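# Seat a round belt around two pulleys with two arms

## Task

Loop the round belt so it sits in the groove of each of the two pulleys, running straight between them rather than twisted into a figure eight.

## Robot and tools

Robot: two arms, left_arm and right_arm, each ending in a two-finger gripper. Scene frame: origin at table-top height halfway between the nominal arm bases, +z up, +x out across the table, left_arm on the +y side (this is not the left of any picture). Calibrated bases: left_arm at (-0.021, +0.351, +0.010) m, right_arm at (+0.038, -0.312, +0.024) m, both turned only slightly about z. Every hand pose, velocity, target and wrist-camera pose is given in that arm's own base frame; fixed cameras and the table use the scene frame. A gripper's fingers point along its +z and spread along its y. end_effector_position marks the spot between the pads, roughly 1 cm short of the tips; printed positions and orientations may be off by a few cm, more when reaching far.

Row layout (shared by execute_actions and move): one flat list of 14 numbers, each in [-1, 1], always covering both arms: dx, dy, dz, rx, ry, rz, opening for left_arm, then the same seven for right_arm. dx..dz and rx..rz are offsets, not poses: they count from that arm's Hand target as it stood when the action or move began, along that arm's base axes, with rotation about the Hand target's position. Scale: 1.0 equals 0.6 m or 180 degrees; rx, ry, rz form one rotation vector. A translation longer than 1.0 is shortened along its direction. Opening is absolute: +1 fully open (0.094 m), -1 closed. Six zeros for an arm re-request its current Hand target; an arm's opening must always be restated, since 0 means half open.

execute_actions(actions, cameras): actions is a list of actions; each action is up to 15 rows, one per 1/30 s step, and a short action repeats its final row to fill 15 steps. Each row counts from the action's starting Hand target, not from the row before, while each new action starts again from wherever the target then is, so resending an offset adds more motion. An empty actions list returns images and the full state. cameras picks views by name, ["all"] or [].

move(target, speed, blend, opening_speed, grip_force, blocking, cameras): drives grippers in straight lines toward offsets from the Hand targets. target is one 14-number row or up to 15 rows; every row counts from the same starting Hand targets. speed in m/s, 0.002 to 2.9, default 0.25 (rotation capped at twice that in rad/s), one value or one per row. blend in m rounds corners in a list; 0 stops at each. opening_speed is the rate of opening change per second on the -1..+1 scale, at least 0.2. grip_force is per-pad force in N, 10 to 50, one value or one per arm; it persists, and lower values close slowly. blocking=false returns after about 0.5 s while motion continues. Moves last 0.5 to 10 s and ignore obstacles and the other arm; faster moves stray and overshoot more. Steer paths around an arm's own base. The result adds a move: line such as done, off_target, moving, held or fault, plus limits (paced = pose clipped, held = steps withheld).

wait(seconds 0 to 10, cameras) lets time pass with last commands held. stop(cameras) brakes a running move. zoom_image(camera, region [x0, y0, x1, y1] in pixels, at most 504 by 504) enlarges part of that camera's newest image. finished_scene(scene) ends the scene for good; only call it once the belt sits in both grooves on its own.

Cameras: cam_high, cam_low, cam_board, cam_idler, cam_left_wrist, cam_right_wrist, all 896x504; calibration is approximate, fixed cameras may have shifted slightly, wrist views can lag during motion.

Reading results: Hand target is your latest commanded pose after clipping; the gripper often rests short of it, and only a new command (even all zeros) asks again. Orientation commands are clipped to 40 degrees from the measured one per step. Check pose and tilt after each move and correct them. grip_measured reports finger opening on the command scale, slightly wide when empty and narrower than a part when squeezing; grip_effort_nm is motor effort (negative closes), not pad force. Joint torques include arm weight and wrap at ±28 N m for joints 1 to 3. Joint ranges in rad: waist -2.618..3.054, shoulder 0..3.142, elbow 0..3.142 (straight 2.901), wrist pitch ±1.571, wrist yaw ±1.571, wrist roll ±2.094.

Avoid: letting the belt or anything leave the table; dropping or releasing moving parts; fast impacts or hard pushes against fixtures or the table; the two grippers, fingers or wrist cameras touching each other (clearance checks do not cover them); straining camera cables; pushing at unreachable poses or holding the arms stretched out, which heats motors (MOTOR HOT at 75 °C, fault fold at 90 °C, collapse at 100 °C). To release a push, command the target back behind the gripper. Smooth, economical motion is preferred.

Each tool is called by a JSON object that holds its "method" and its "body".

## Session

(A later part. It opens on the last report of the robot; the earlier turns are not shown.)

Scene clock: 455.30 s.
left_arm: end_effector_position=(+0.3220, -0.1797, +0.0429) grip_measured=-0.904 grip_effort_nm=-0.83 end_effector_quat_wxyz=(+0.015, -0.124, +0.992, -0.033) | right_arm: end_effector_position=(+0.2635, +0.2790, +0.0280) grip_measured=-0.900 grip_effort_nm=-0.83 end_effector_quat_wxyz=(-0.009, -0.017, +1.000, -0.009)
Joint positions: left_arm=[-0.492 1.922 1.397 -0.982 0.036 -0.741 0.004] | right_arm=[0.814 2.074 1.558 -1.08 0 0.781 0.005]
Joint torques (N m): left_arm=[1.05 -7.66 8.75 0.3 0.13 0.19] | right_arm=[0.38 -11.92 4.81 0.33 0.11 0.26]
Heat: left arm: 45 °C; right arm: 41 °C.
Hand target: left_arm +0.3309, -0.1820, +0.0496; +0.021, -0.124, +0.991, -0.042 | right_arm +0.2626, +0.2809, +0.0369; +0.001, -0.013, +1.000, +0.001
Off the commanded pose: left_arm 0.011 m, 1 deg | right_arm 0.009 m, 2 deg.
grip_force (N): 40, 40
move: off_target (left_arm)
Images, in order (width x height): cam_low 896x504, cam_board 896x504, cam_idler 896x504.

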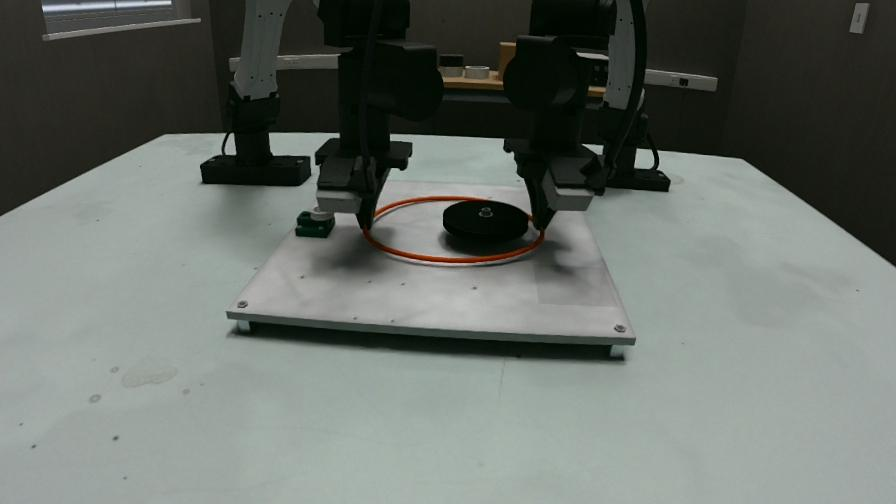

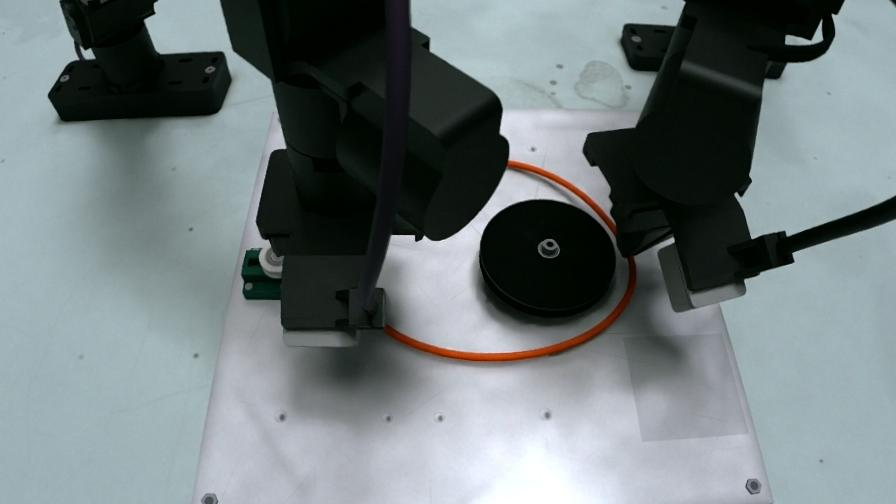

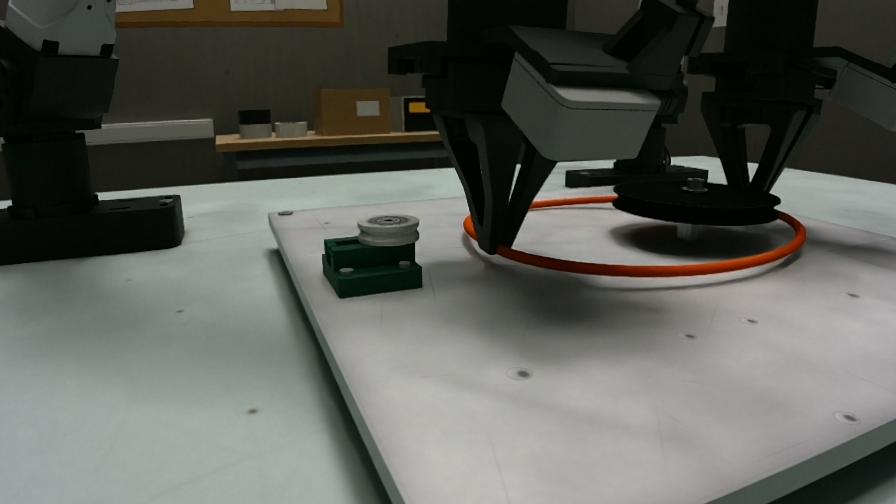

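{"method": "move", "body": {"target": [[0.015,0.0,0.012,0,-0.05,0,-1,0,0.0,0.03,0,-0.06,0,-1],[0.015,0.01,0.012,0,-0.05,0,-1,0,-0.06,0.035,0,-0.06,0,-1]], "speed": 0.12, "blend": [0.01,0], "cameras": ["cam_idler","cam_low","cam_board"]}}

{"method": "zoom_image", "body": {"camera": "cam_idler", "region": [400, 130, 860, 290]}}

{"method": "zoom_image", "body": {"camera": "cam_low", "region": [330, 130, 650, 310]}}

Scene clock: 457.80 s.
left_arm: end_effector_position=(+0.3360, -0.1809, +0.0454) grip_measured=-0.904 grip_effort_nm=-0.82 end_effector_quat_wxyz=(+0.077, -0.121, +0.988, -0.051) | right_arm: end_effector_position=(+0.2609, +0.2517, +0.0527) grip_measured=-0.900 grip_effort_nm=-0.83 end_effector_quat_wxyz=(+0.084, -0.015, +0.996, +0.004)
Joint positions: left_arm=[-0.496 1.863 1.312 -0.835 -0.005 -0.738 0.004] | right_arm=[0.823 1.837 1.314 -0.924 0.115 0.786 0.005]
Joint torques (N m): left_arm=[0.61 -11.18 4.89 0.7 -0.25 0.18] | right_arm=[-0.84 -9.74 4.72 0.53 0.38 0.08]
Heat: left arm: 45 °C; right arm: 41 °C.
Hand target: left_arm +0.3398, -0.1759, +0.0568; +0.099, -0.121, +0.986, -0.052 | right_arm +0.2625, +0.2449, +0.0578; +0.095, -0.013, +0.995, +0.000
Off the commanded pose: left_arm 0.013 m, 3 deg | right_arm 0.009 m, 1 deg.
grip_force (N): 40, 40
move: off_target (left_arm)
Images, in order (width x height): cam_low 896x504, cam_board 896x504, cam_idler 896x504.

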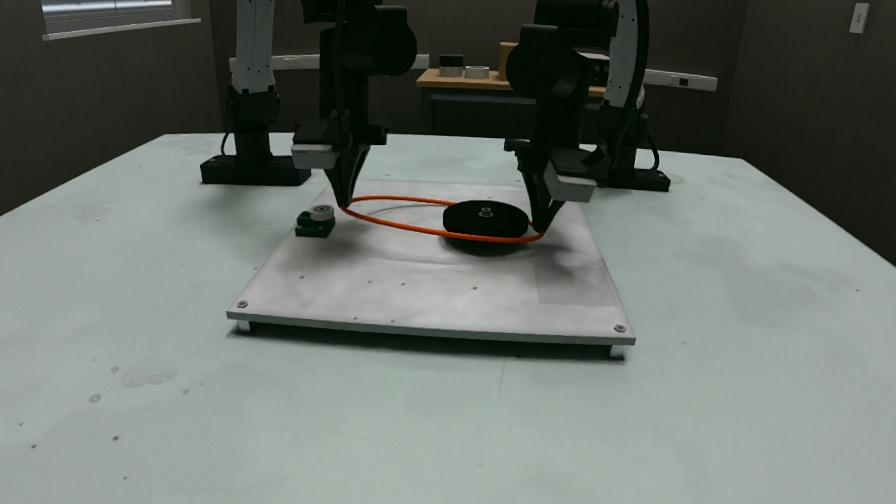

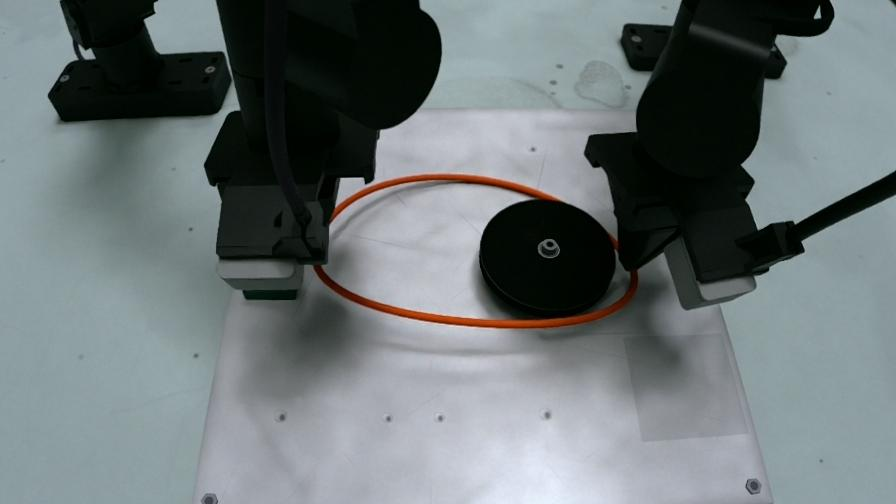

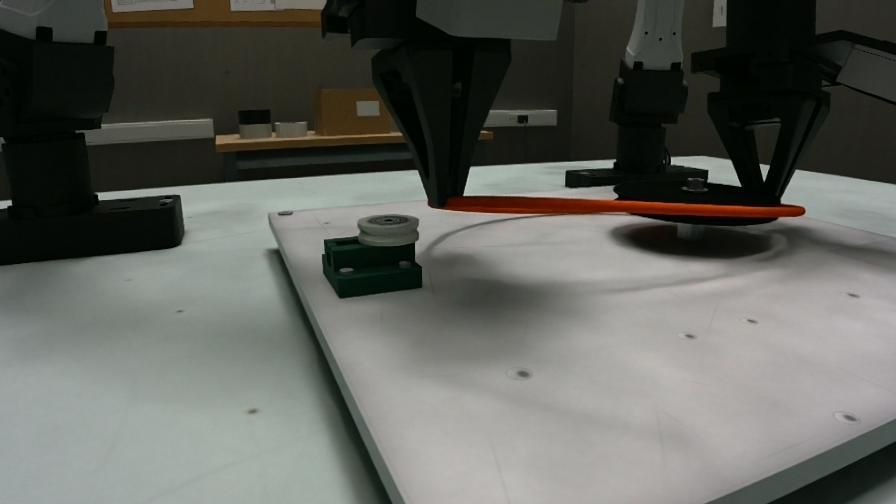

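Scaled by 1.096 from the camera's 896x504 image, which has a finer 1280x720 frame.

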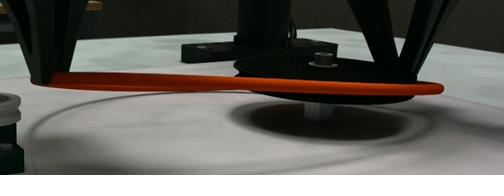

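Scaled by 1.575 from the camera's 896x504 image, which has a finer 1280x720 frame.

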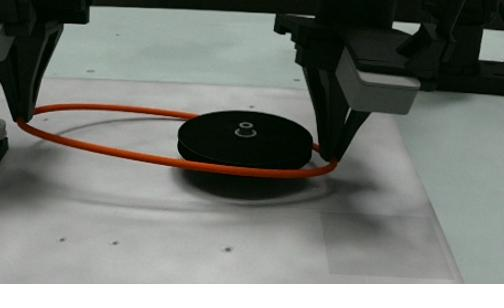

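{"method": "move", "body": {"target": [[0.0,0.0,0.0,0,0,0,-1,0.005,-0.105,-0.003,0,0,0,-1]], "speed": 0.08, "cameras": ["cam_idler","cam_low","cam_board"]}}

{"method": "zoom_image", "body": {"camera": "cam_idler", "region": [330, 130, 790, 290]}}

{"method": "zoom_image", "body": {"camera": "cam_low", "region": [280, 130, 600, 310]}}

Scene clock: 459.80 s.
left_arm: end_effector_position=(+0.3449, -0.1857, +0.0475) grip_measured=-0.904 grip_effort_nm=-0.83 end_effector_quat_wxyz=(+0.094, -0.115, +0.987, -0.063) | right_arm: end_effector_position=(+0.2709, +0.2146, +0.0570) grip_measured=-0.900 grip_effort_nm=-0.82 end_effector_quat_wxyz=(+0.102, -0.031, +0.993, +0.048)
Joint positions: left_arm=[-0.496 1.863 1.312 -0.794 -0.005 -0.727 0.004] | right_arm=[0.695 1.688 1.139 -0.8 0.05 0.627 0.005]
Joint torques (N m): left_arm=[0.61 -11.18 4.93 0.38 -0.24 0.04] | right_arm=[-2.73 -8.61 4.36 0.02 0.75 0.11]
Heat: left arm: 46 °C; right arm: 42 °C.
Hand target: left_arm +0.3399, -0.1759, +0.0568; +0.099, -0.121, +0.986, -0.052 | right_arm +0.2655, +0.1818, +0.0560; +0.095, -0.013, +0.995, +0.000
Off the commanded pose: left_arm 0.014 m, 2 deg | right_arm 0.033 m, 6 deg.
grip_force (N): 40, 40
move: off_target (left_arm, right_arm)
Images, in order (width x height): cam_low 896x504, cam_board 896x504, cam_idler 896x504.

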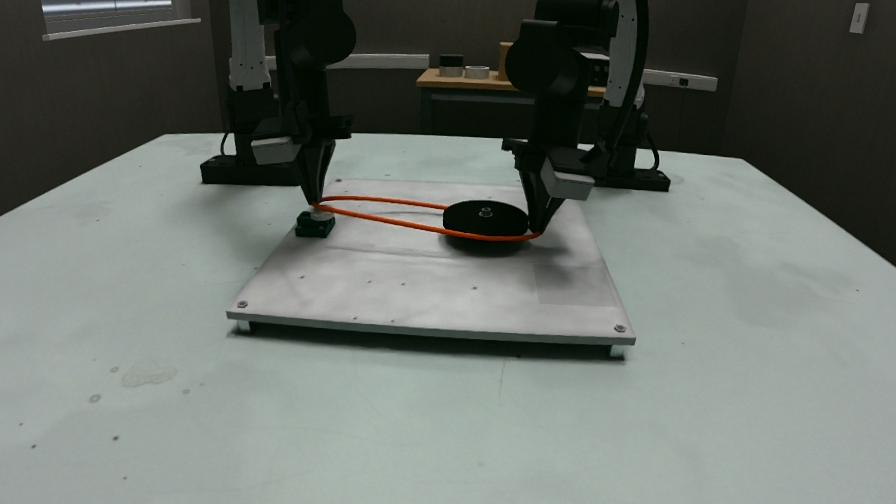

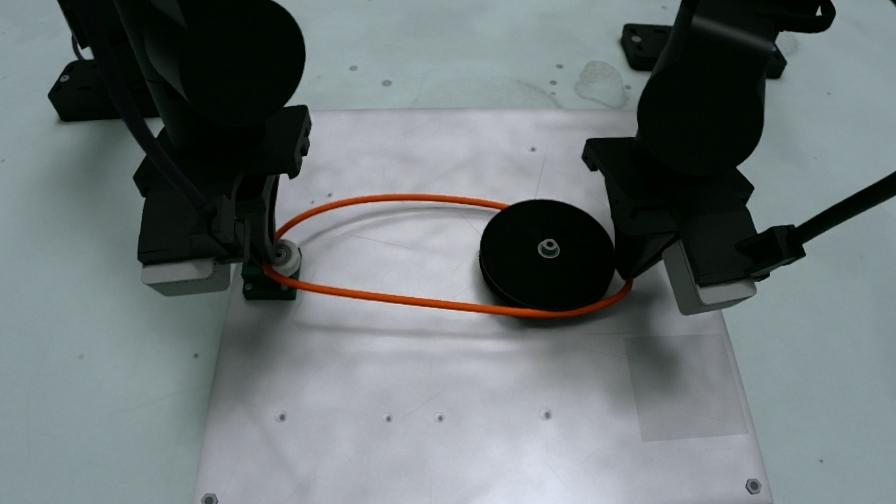

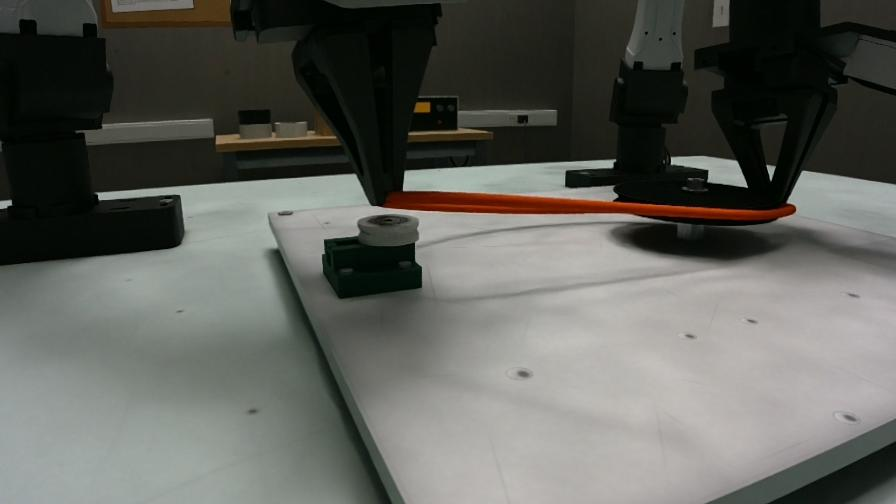

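Scaled by 1.096 from the camera's 896x504 image, which has a finer 1280x720 frame.

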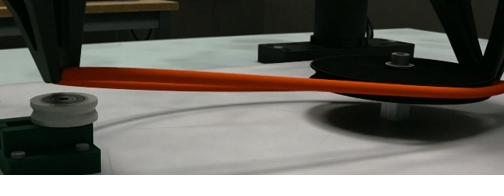

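Scaled by 1.575 from the camera's 896x504 image, which has a finer 1280x720 frame.

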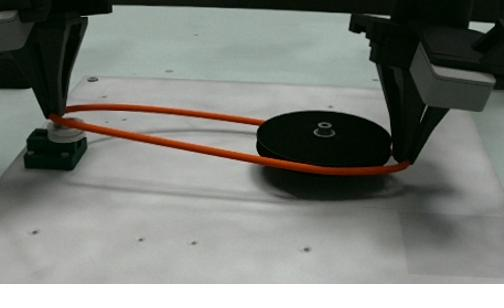

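{"method": "move", "body": {"target": [0,-0.02,-0.008,0,0,0,-1,0,-0.012,-0.002,0,0,0,-1], "speed": 0.04, "cameras": ["cam_idler","cam_low"]}}

Scene clock: 463.77 s.
left_arm: end_effector_position=(+0.3447, -0.1874, +0.0477) grip_measured=-0.904 grip_effort_nm=-0.83 end_effector_quat_wxyz=(+0.100, -0.110, +0.987, -0.056) | right_arm: end_effector_position=(+0.2718, +0.2126, +0.0571) grip_measured=-0.900 grip_effort_nm=-0.83 end_effector_quat_wxyz=(+0.104, -0.035, +0.992, +0.057)
Joint positions: left_arm=[-0.509 1.863 1.312 -0.791 -0.025 -0.729 0.004] | right_arm=[0.681 1.674 1.119 -0.78 0.034 0.607 0.005]
Joint torques (N m): left_arm=[-1.01 -9.1 6.09 0.47 -0.11 -0.27] | right_arm=[-3.11 -8.53 4.19 -0.06 0.95 0.12]
Heat: left arm: 48 °C; right arm: 41 °C.
Hand target: left_arm +0.3398, -0.1879, +0.0520; +0.099, -0.121, +0.986, -0.052 | right_arm +0.2656, +0.1748, +0.0550; +0.096, -0.013, +0.995, +0.000
Off the commanded pose: left_arm 0.006 m, 1 deg | right_arm 0.039 m, 7 deg.
grip_force (N): 40, 40
move: off_target (right_arm)
Images, in order (width x height): cam_low 896x504, cam_idler 896x504.

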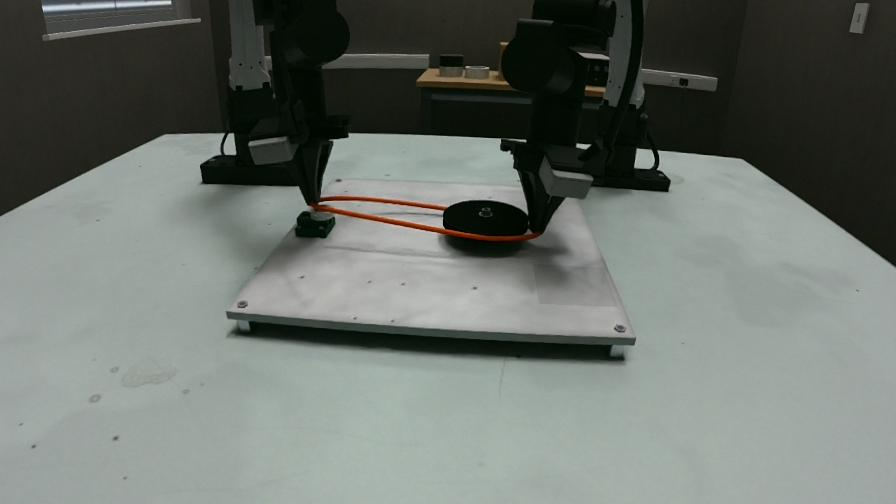

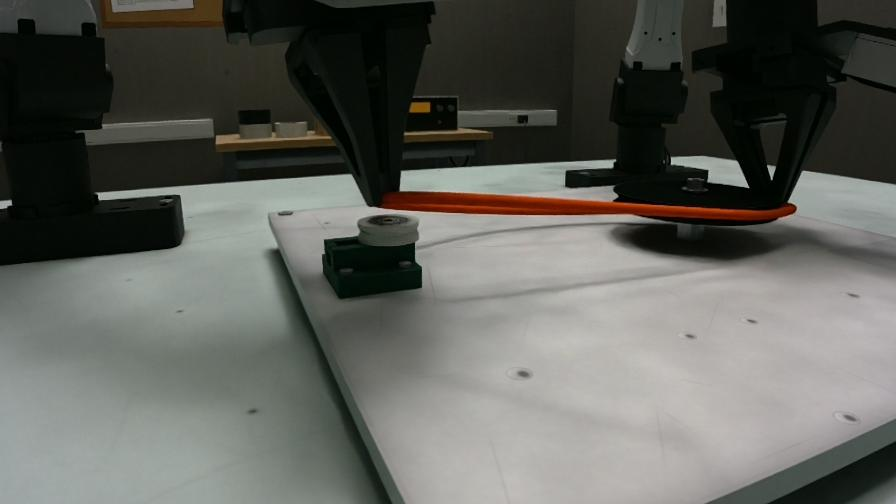

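{"method": "move", "body": {"target": [[0,-0.005,-0.012,0,0,0,-1,0,0.008,-0.004,0,0,0,-1],[0,-0.005,-0.012,0,0,0,-0.6,0,0.008,-0.004,0,0,0,-1]], "speed": 0.04, "opening_speed": 0.3, "cameras": ["cam_idler","cam_low","cam_board"]}}

{"method": "zoom_image", "body": {"camera": "cam_idler", "region": [330, 130, 830, 310]}}

{"method": "zoom_image", "body": {"camera": "cam_low", "region": [280, 130, 600, 310]}}

Scene clock: 467.37 s.
left_arm: end_effector_position=(+0.3417, -0.1811, +0.0467) grip_measured=-0.603 grip_effort_nm=0.17 end_effector_quat_wxyz=(+0.100, -0.122, +0.987, -0.037) | right_arm: end_effector_position=(+0.2675, +0.1895, +0.0514) grip_measured=-0.900 grip_effort_nm=-0.82 end_effector_quat_wxyz=(+0.093, -0.021, +0.995, +0.015)
Joint positions: left_arm=[-0.513 1.863 1.312 -0.815 -0.058 -0.753 0.019] | right_arm=[0.663 1.674 1.108 -0.837 0.088 0.613 0.005]
Joint torques (N m): left_arm=[-1.32 -7.91 5.14 0.88 0.21 -0.07] | right_arm=[-0.96 -7.54 4.94 0.46 0.41 0.19]
Heat: left arm: 48 °C; right arm: 42 °C.
Hand target: left_arm +0.3398, -0.1910, +0.0448; +0.099, -0.121, +0.986, -0.052 | right_arm +0.2656, +0.1794, +0.0525; +0.095, -0.013, +0.995, +0.000
Off the commanded pose: left_arm 0.010 m, 2 deg | right_arm 0.010 m, 2 deg.
grip_force (N): 40, 40
move: done
Images, in order (width x height): cam_low 896x504, cam_board 896x504, cam_idler 896x504.

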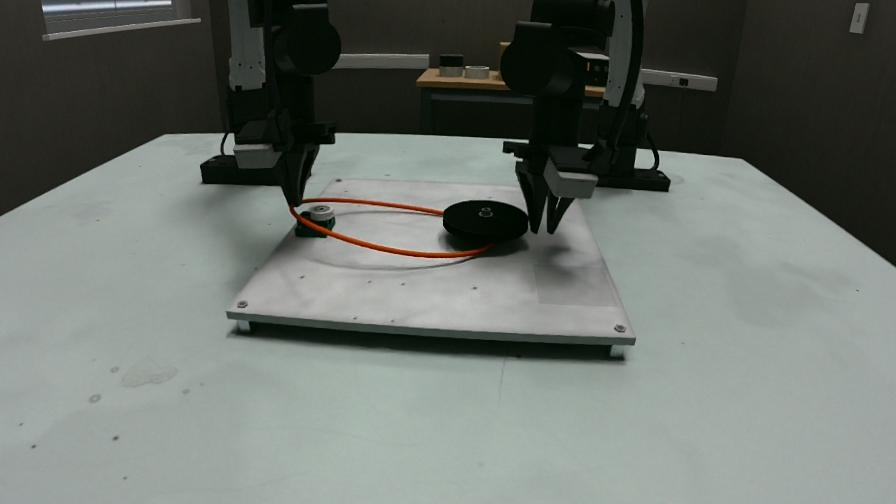

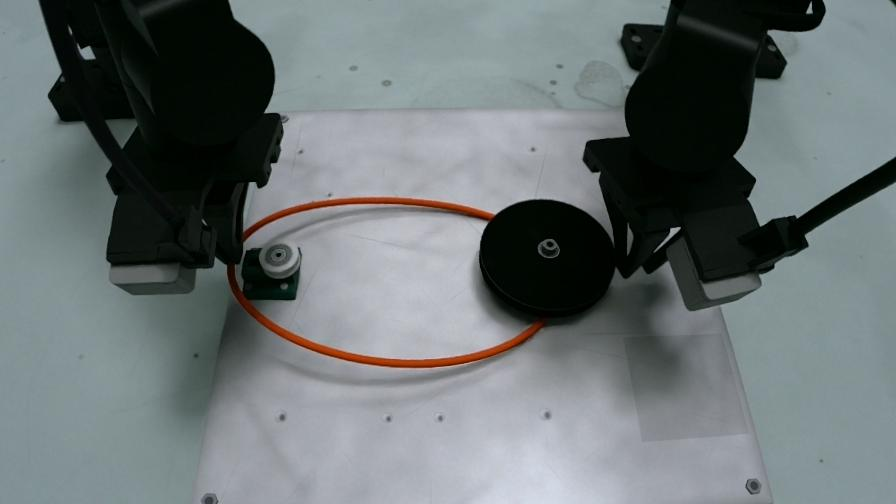

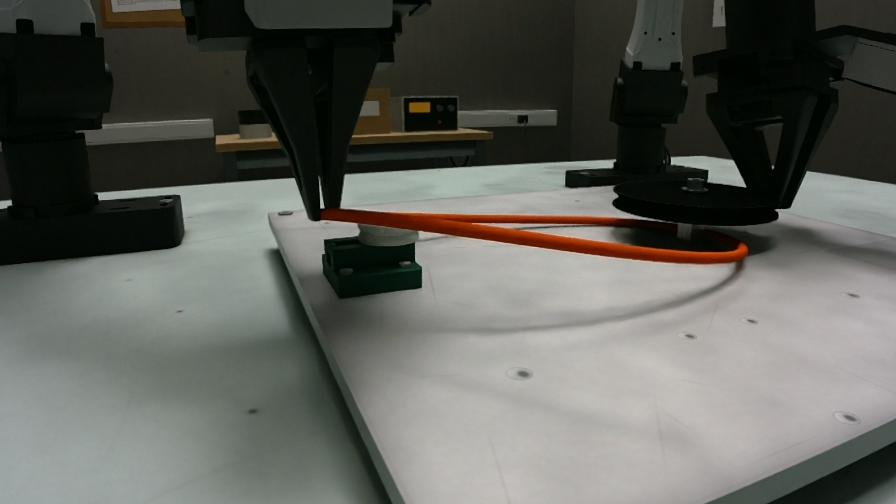

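Scaled by 1.008 from the camera's 896x504 image, which has a finer 1280x720 frame.

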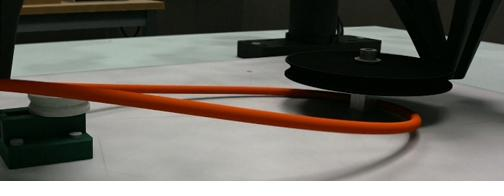

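Scaled by 1.575 from the camera's 896x504 image, which has a finer 1280x720 frame.

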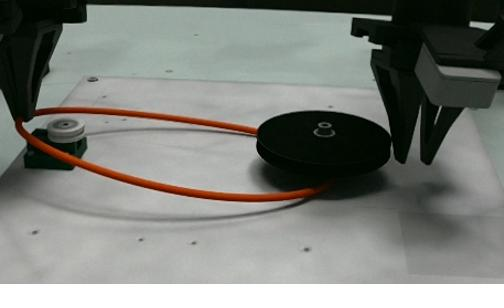

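{"method": "move", "body": {"target": [[0,0.03,0.03,0,0,0,-0.6,0,-0.008,0.003,0,0,0,-1],[0,0.05,0.09,0,0,0,-0.6,0,-0.008,-0.026,0,0,0,-1]], "speed": 0.08, "cameras": ["cam_idler","cam_low","cam_board"]}}

{"method": "zoom_image", "body": {"camera": "cam_idler", "region": [230, 130, 530, 310]}}

Scene clock: 471.03 s.
left_arm: end_effector_position=(+0.3304, -0.1573, +0.0774) grip_measured=-0.602 grip_effort_nm=0.14 end_effector_quat_wxyz=(+0.076, -0.123, +0.989, -0.031) | right_arm: end_effector_position=(+0.2641, +0.1828, +0.0393) grip_measured=-0.900 grip_effort_nm=-0.82 end_effector_quat_wxyz=(+0.091, -0.017, +0.996, +0.012)
Joint positions: left_arm=[-0.46 1.795 1.36 -0.975 -0.032 -0.704 0.019] | right_arm=[0.653 1.671 1.054 -0.792 0.088 0.613 0.005]
Joint torques (N m): left_arm=[0.84 -10.22 8.91 0.52 0.12 0.24] | right_arm=[-1.28 -6.42 5.04 0.7 0.42 0.11]
Heat: left arm: 48 °C; right arm: 41 °C.
Hand target: left_arm +0.3398, -0.1610, +0.0987; +0.099, -0.121, +0.986, -0.052 | right_arm +0.2656, +0.1747, +0.0369; +0.095, -0.013, +0.995, +0.000
Off the commanded pose: left_arm 0.024 m, 4 deg | right_arm 0.009 m, 2 deg.
grip_force (N): 40, 40
move: off_target (left_arm)
Images, in order (width x height): cam_low 896x504, cam_board 896x504, cam_idler 896x504.

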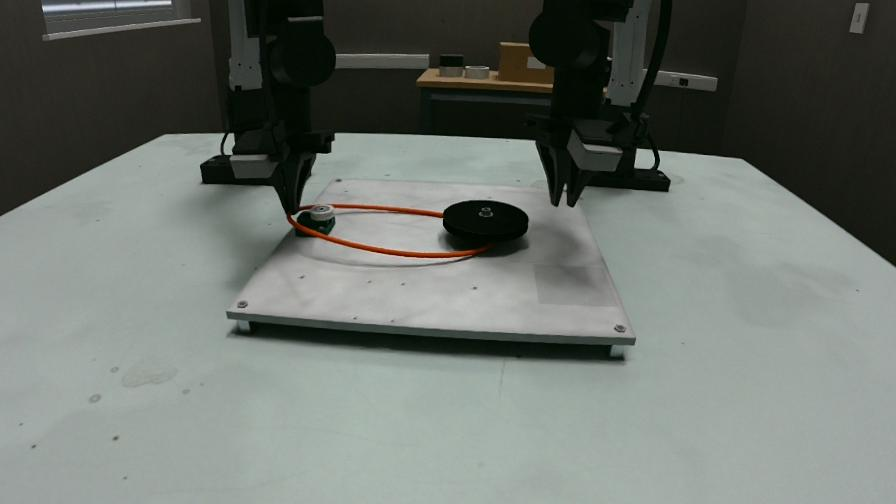

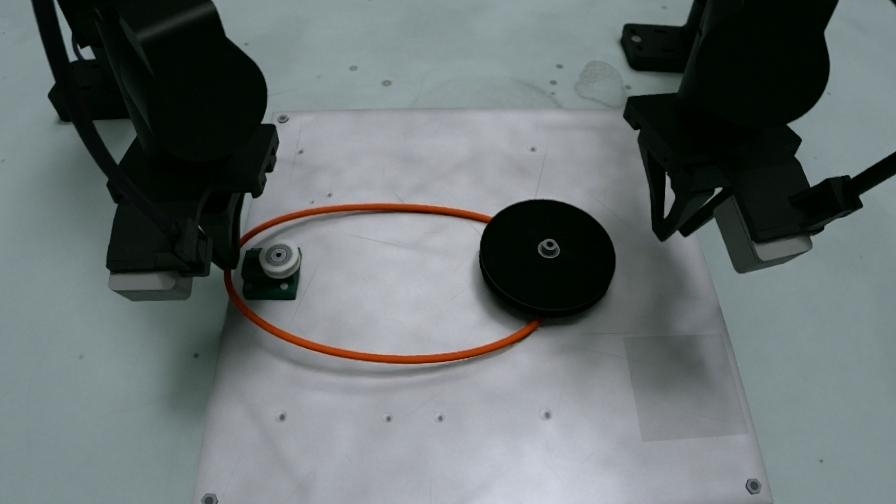

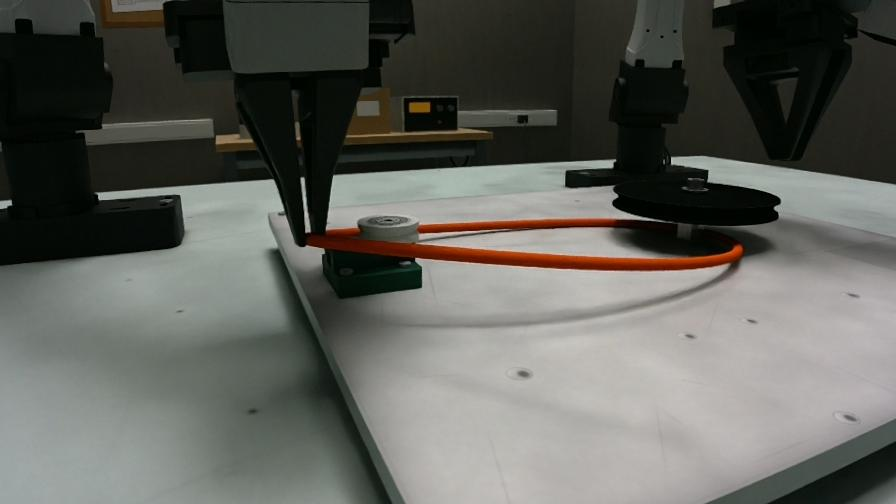

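Scaled by 1.680 from the camera's 896x504 image, which has a finer 1280x720 frame.

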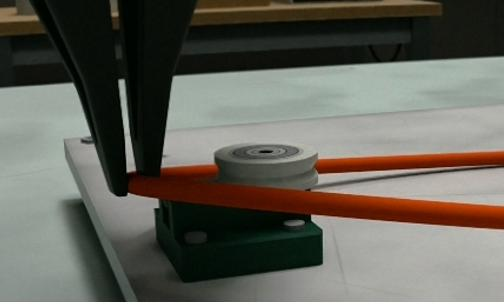

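{"method": "move", "body": {"target": [0,0,0,0,0,0,-0.6,0,0.01,0.002,0,0,0,-1], "speed": 0.04, "cameras": ["cam_idler","cam_low","cam_board","cam_left_wrist"]}}

{"method": "zoom_image", "body": {"camera": "cam_board", "region": [400, 160, 700, 400]}}

Scene clock: 473.67 s.
left_arm: end_effector_position=(+0.3303, -0.1573, +0.0774) grip_measured=-0.602 grip_effort_nm=0.14 end_effector_quat_wxyz=(+0.076, -0.123, +0.989, -0.031) | right_arm: end_effector_position=(+0.2641, +0.1828, +0.0393) grip_measured=-0.900 grip_effort_nm=-0.82 end_effector_quat_wxyz=(+0.091, -0.015, +0.996, +0.012)
Joint positions: left_arm=[-0.46 1.795 1.36 -0.976 -0.032 -0.704 0.019] | right_arm=[0.653 1.671 1.054 -0.792 0.088 0.615 0.005]
Joint torques (N m): left_arm=[0.84 -10.24 8.9 0.52 0.12 0.23] | right_arm=[0.49 -5.37 6.28 0.59 0.45 0.18]
Heat: left arm: 49 °C; right arm: 41 °C.
Hand target: left_arm +0.3398, -0.1610, +0.0987; +0.099, -0.121, +0.986, -0.052 | right_arm +0.2656, +0.1807, +0.0381; +0.095, -0.013, +0.995, +0.000
Off the commanded pose: left_arm 0.024 m, 4 deg | right_arm 0.003 m, 2 deg.
grip_force (N): 40, 40
move: off_target (left_arm)
camera_calibration:
cam_left_wrist: T_world_to_cam=[[0.237529, -0.968367, 0.0764579, -0.237841], [-0.939281, -0.2089, 0.272236, 0.297278], [-0.247653, -0.136479, -0.959188, 0.221028], [0, 0, 0, 1]] pos_world=[0.39046, -0.138051, 0.149262]
Images, in order (width x height): cam_low 896x504, cam_board 896x504, cam_idler 896x504, cam_left_wrist 896x504.

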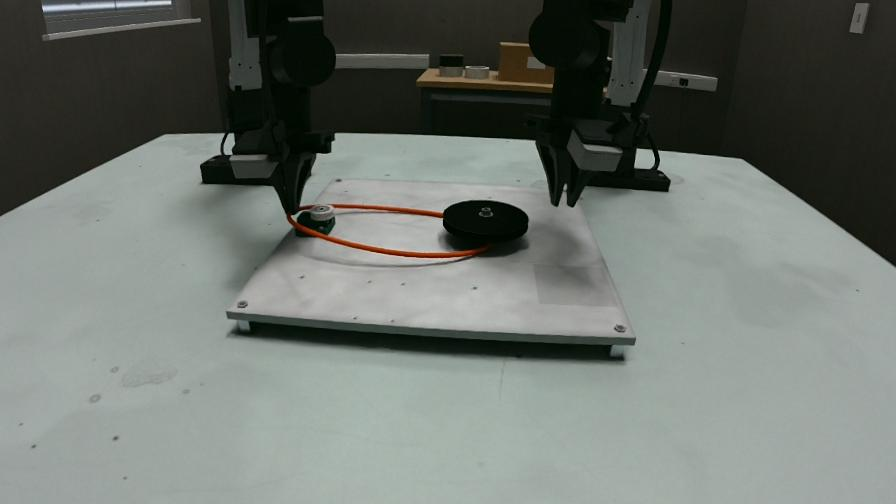

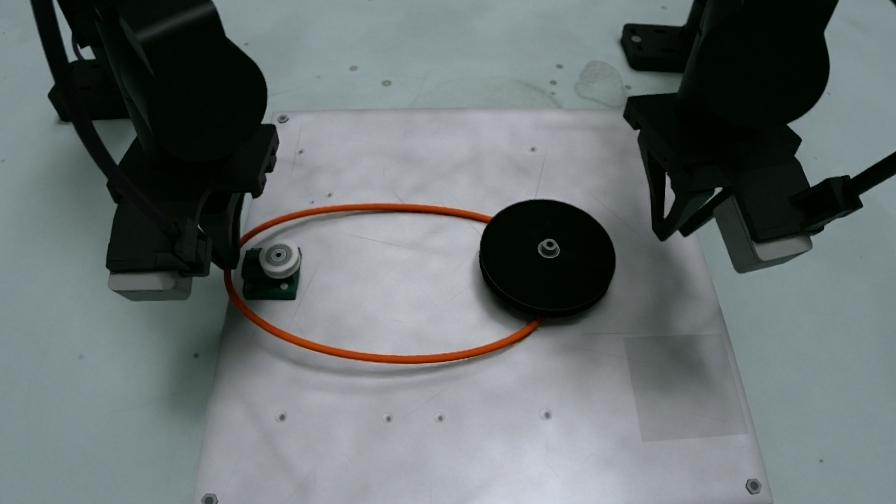

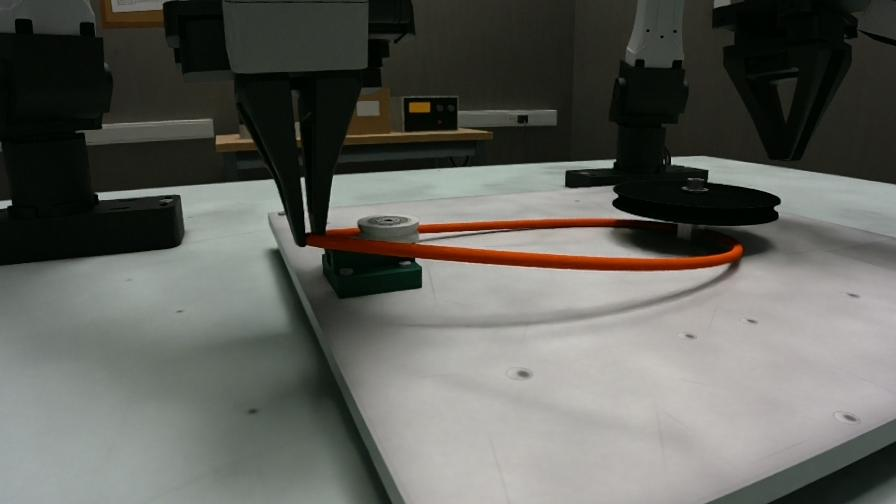

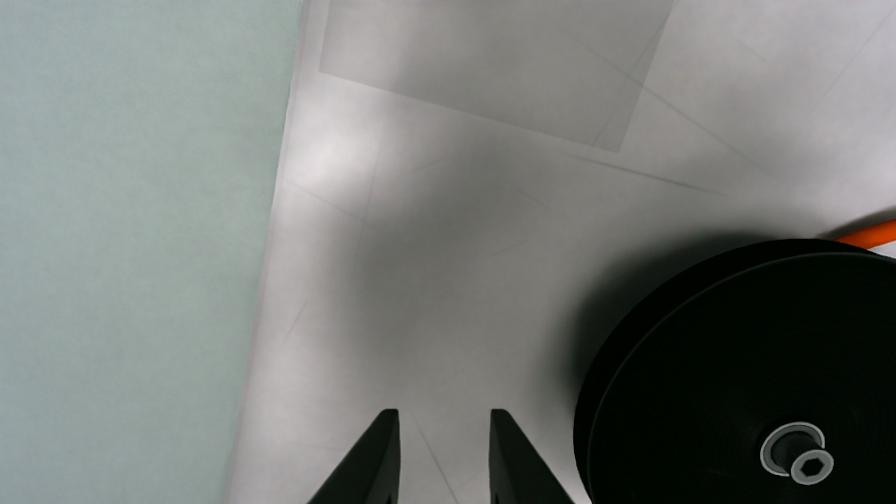

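Scaled by 1.680 from the camera's 896x504 image, which has a finer 1280x720 frame.

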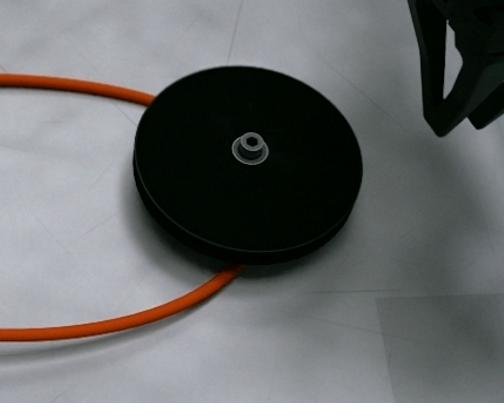

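{"method": "move", "body": {"target": [0,0,0,0,0,0,-0.6,0,0.015,0.003,0,0,0,-1], "speed": 0.04, "cameras": ["cam_idler","cam_board"]}}

{"method": "zoom_image", "body": {"camera": "cam_idler", "region": [230, 130, 530, 310]}}

Scene clock: 474.93 s.
left_arm: end_effector_position=(+0.3303, -0.1573, +0.0774) grip_measured=-0.602 grip_effort_nm=0.14 end_effector_quat_wxyz=(+0.076, -0.123, +0.989, -0.031) | right_arm: end_effector_position=(+0.2603, +0.1865, +0.0361) grip_measured=-0.900 grip_effort_nm=-0.83 end_effector_quat_wxyz=(+0.088, -0.015, +0.996, +0.005)
Joint positions: left_arm=[-0.46 1.795 1.36 -0.976 -0.032 -0.704 0.019] | right_arm=[0.676 1.686 1.059 -0.798 0.1 0.639 0.005]
Joint torques (N m): left_arm=[0.85 -10.24 8.9 0.52 0.12 0.23] | right_arm=[0.46 -5.2 7.98 0.51 0.32 0.18]
Heat: left arm: 49 °C; right arm: 41 °C.
Hand target: left_arm +0.3398, -0.1610, +0.0987; +0.099, -0.121, +0.986, -0.052 | right_arm +0.2656, +0.1896, +0.0399; +0.095, -0.013, +0.995, +0.000
Off the commanded pose: left_arm 0.024 m, 4 deg | right_arm 0.007 m, 1 deg.
grip_force (N): 40, 40
move: off_target (left_arm)
Images, in order (width x height): cam_board 896x504, cam_idler 896x504.

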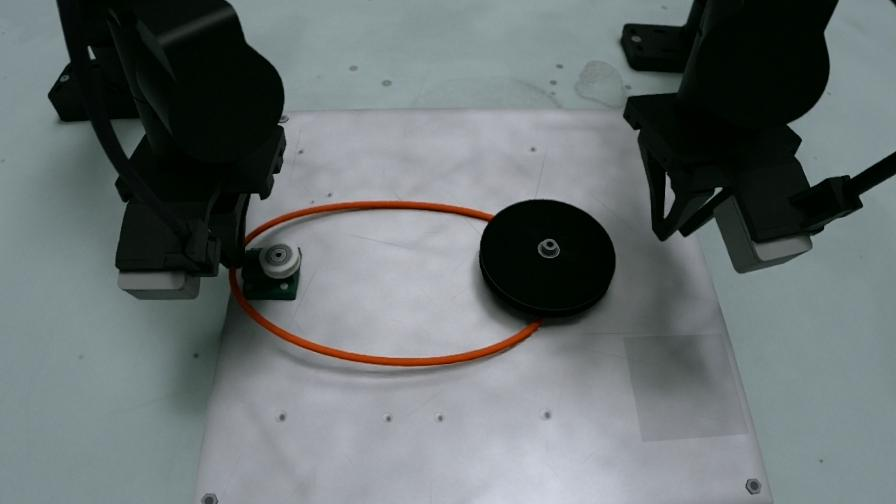

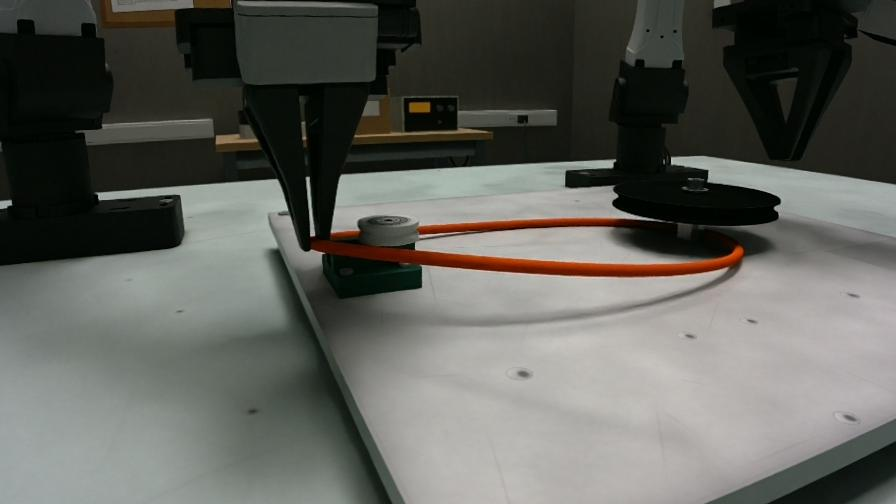

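Scaled by 1.680 from the camera's 896x504 image, which has a finer 1280x720 frame.

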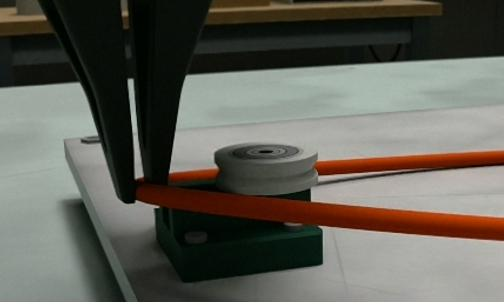

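{"method": "move", "body": {"target": [0.1,-0.2,0,0,0,-0.372,-0.6,0,-0.01,0.012,0,0,0,-1], "speed": 0.15, "cameras": ["cam_idler","cam_board","cam_left_wrist"]}}

Scene clock: 480.83 s.
left_arm: end_effector_position=(+0.3982, -0.2726, +0.0919) grip_measured=-0.602 grip_effort_nm=0.14 end_effector_quat_wxyz=(+0.044, +0.433, +0.896, -0.089) | right_arm: end_effector_position=(+0.2590, +0.1854, +0.0373) grip_measured=-0.900 grip_effort_nm=-0.82 end_effector_quat_wxyz=(+0.084, -0.015, +0.996, +0.002)
Joint positions: left_arm=[-0.539 2.354 2.255 -1.367 0.17 0.353 0.019] | right_arm=[0.676 1.686 1.065 -0.814 0.1 0.639 0.005]
Joint torques (N m): left_arm=[-0.59 -10.5 9.01 0.4 0.34 0.26] | right_arm=[-0.96 -6.9 7.84 0.38 0.31 -0.01]
Heat: left arm: 49 °C; right arm: 41 °C.
Hand target: left_arm +0.3998, -0.2809, +0.0987; +0.054, +0.443, +0.889, -0.098 | right_arm +0.2657, +0.1837, +0.0471; +0.096, -0.013, +0.995, +0.000
Off the commanded pose: left_arm 0.011 m, 2 deg | right_arm 0.012 m, 1 deg.
grip_force (N): 40, 40
move: off_target (left_arm, right_arm)
camera_calibration:
cam_left_wrist: T_world_to_cam=[[-0.784497, -0.608692, 0.118568, 0.134415], [-0.567947, 0.781996, 0.256745, 0.456742], [-0.248999, 0.134075, -0.959178, 0.31025], [0, 0, 0, 1]] pos_world=[0.442106, -0.31695, 0.164381]
Images, in order (width x height): cam_board 896x504, cam_idler 896x504, cam_left_wrist 896x504.

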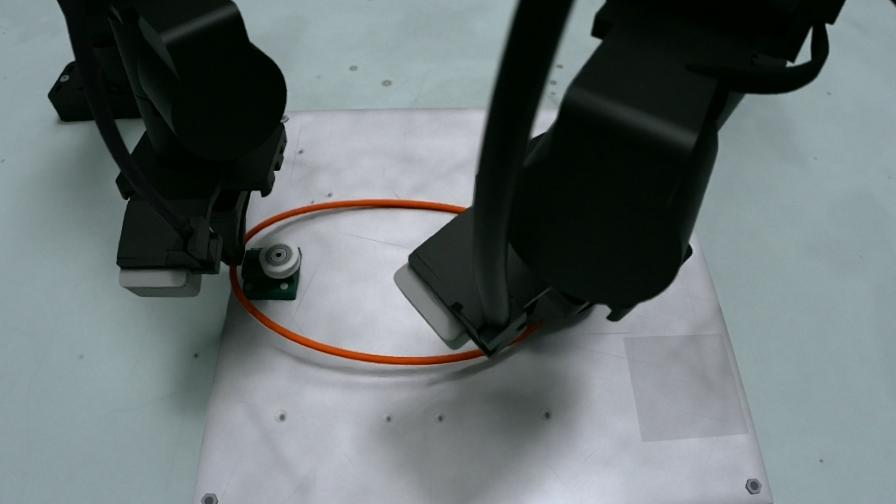

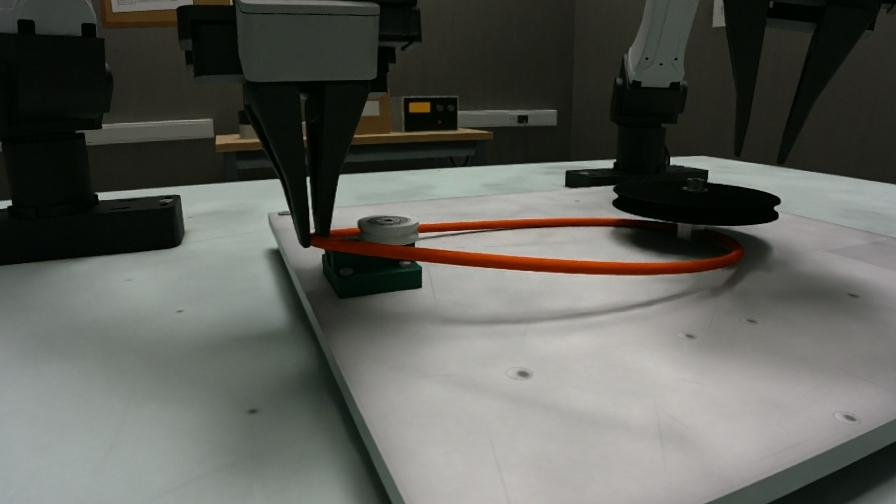

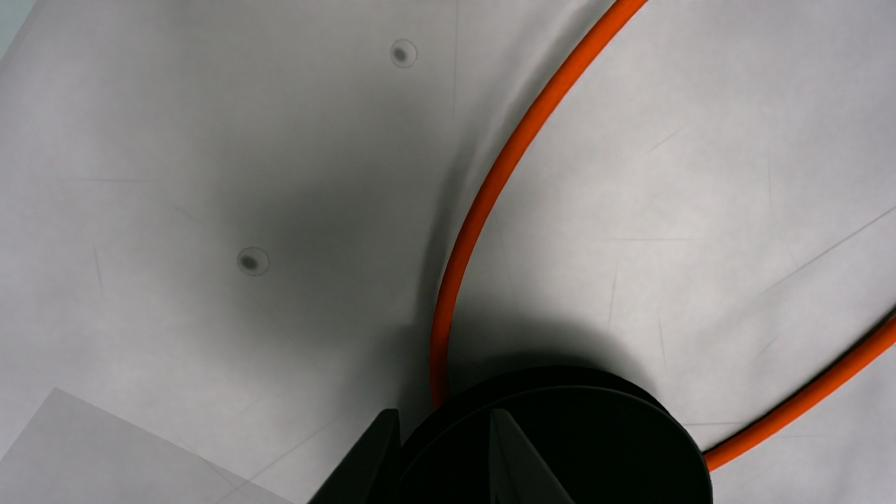

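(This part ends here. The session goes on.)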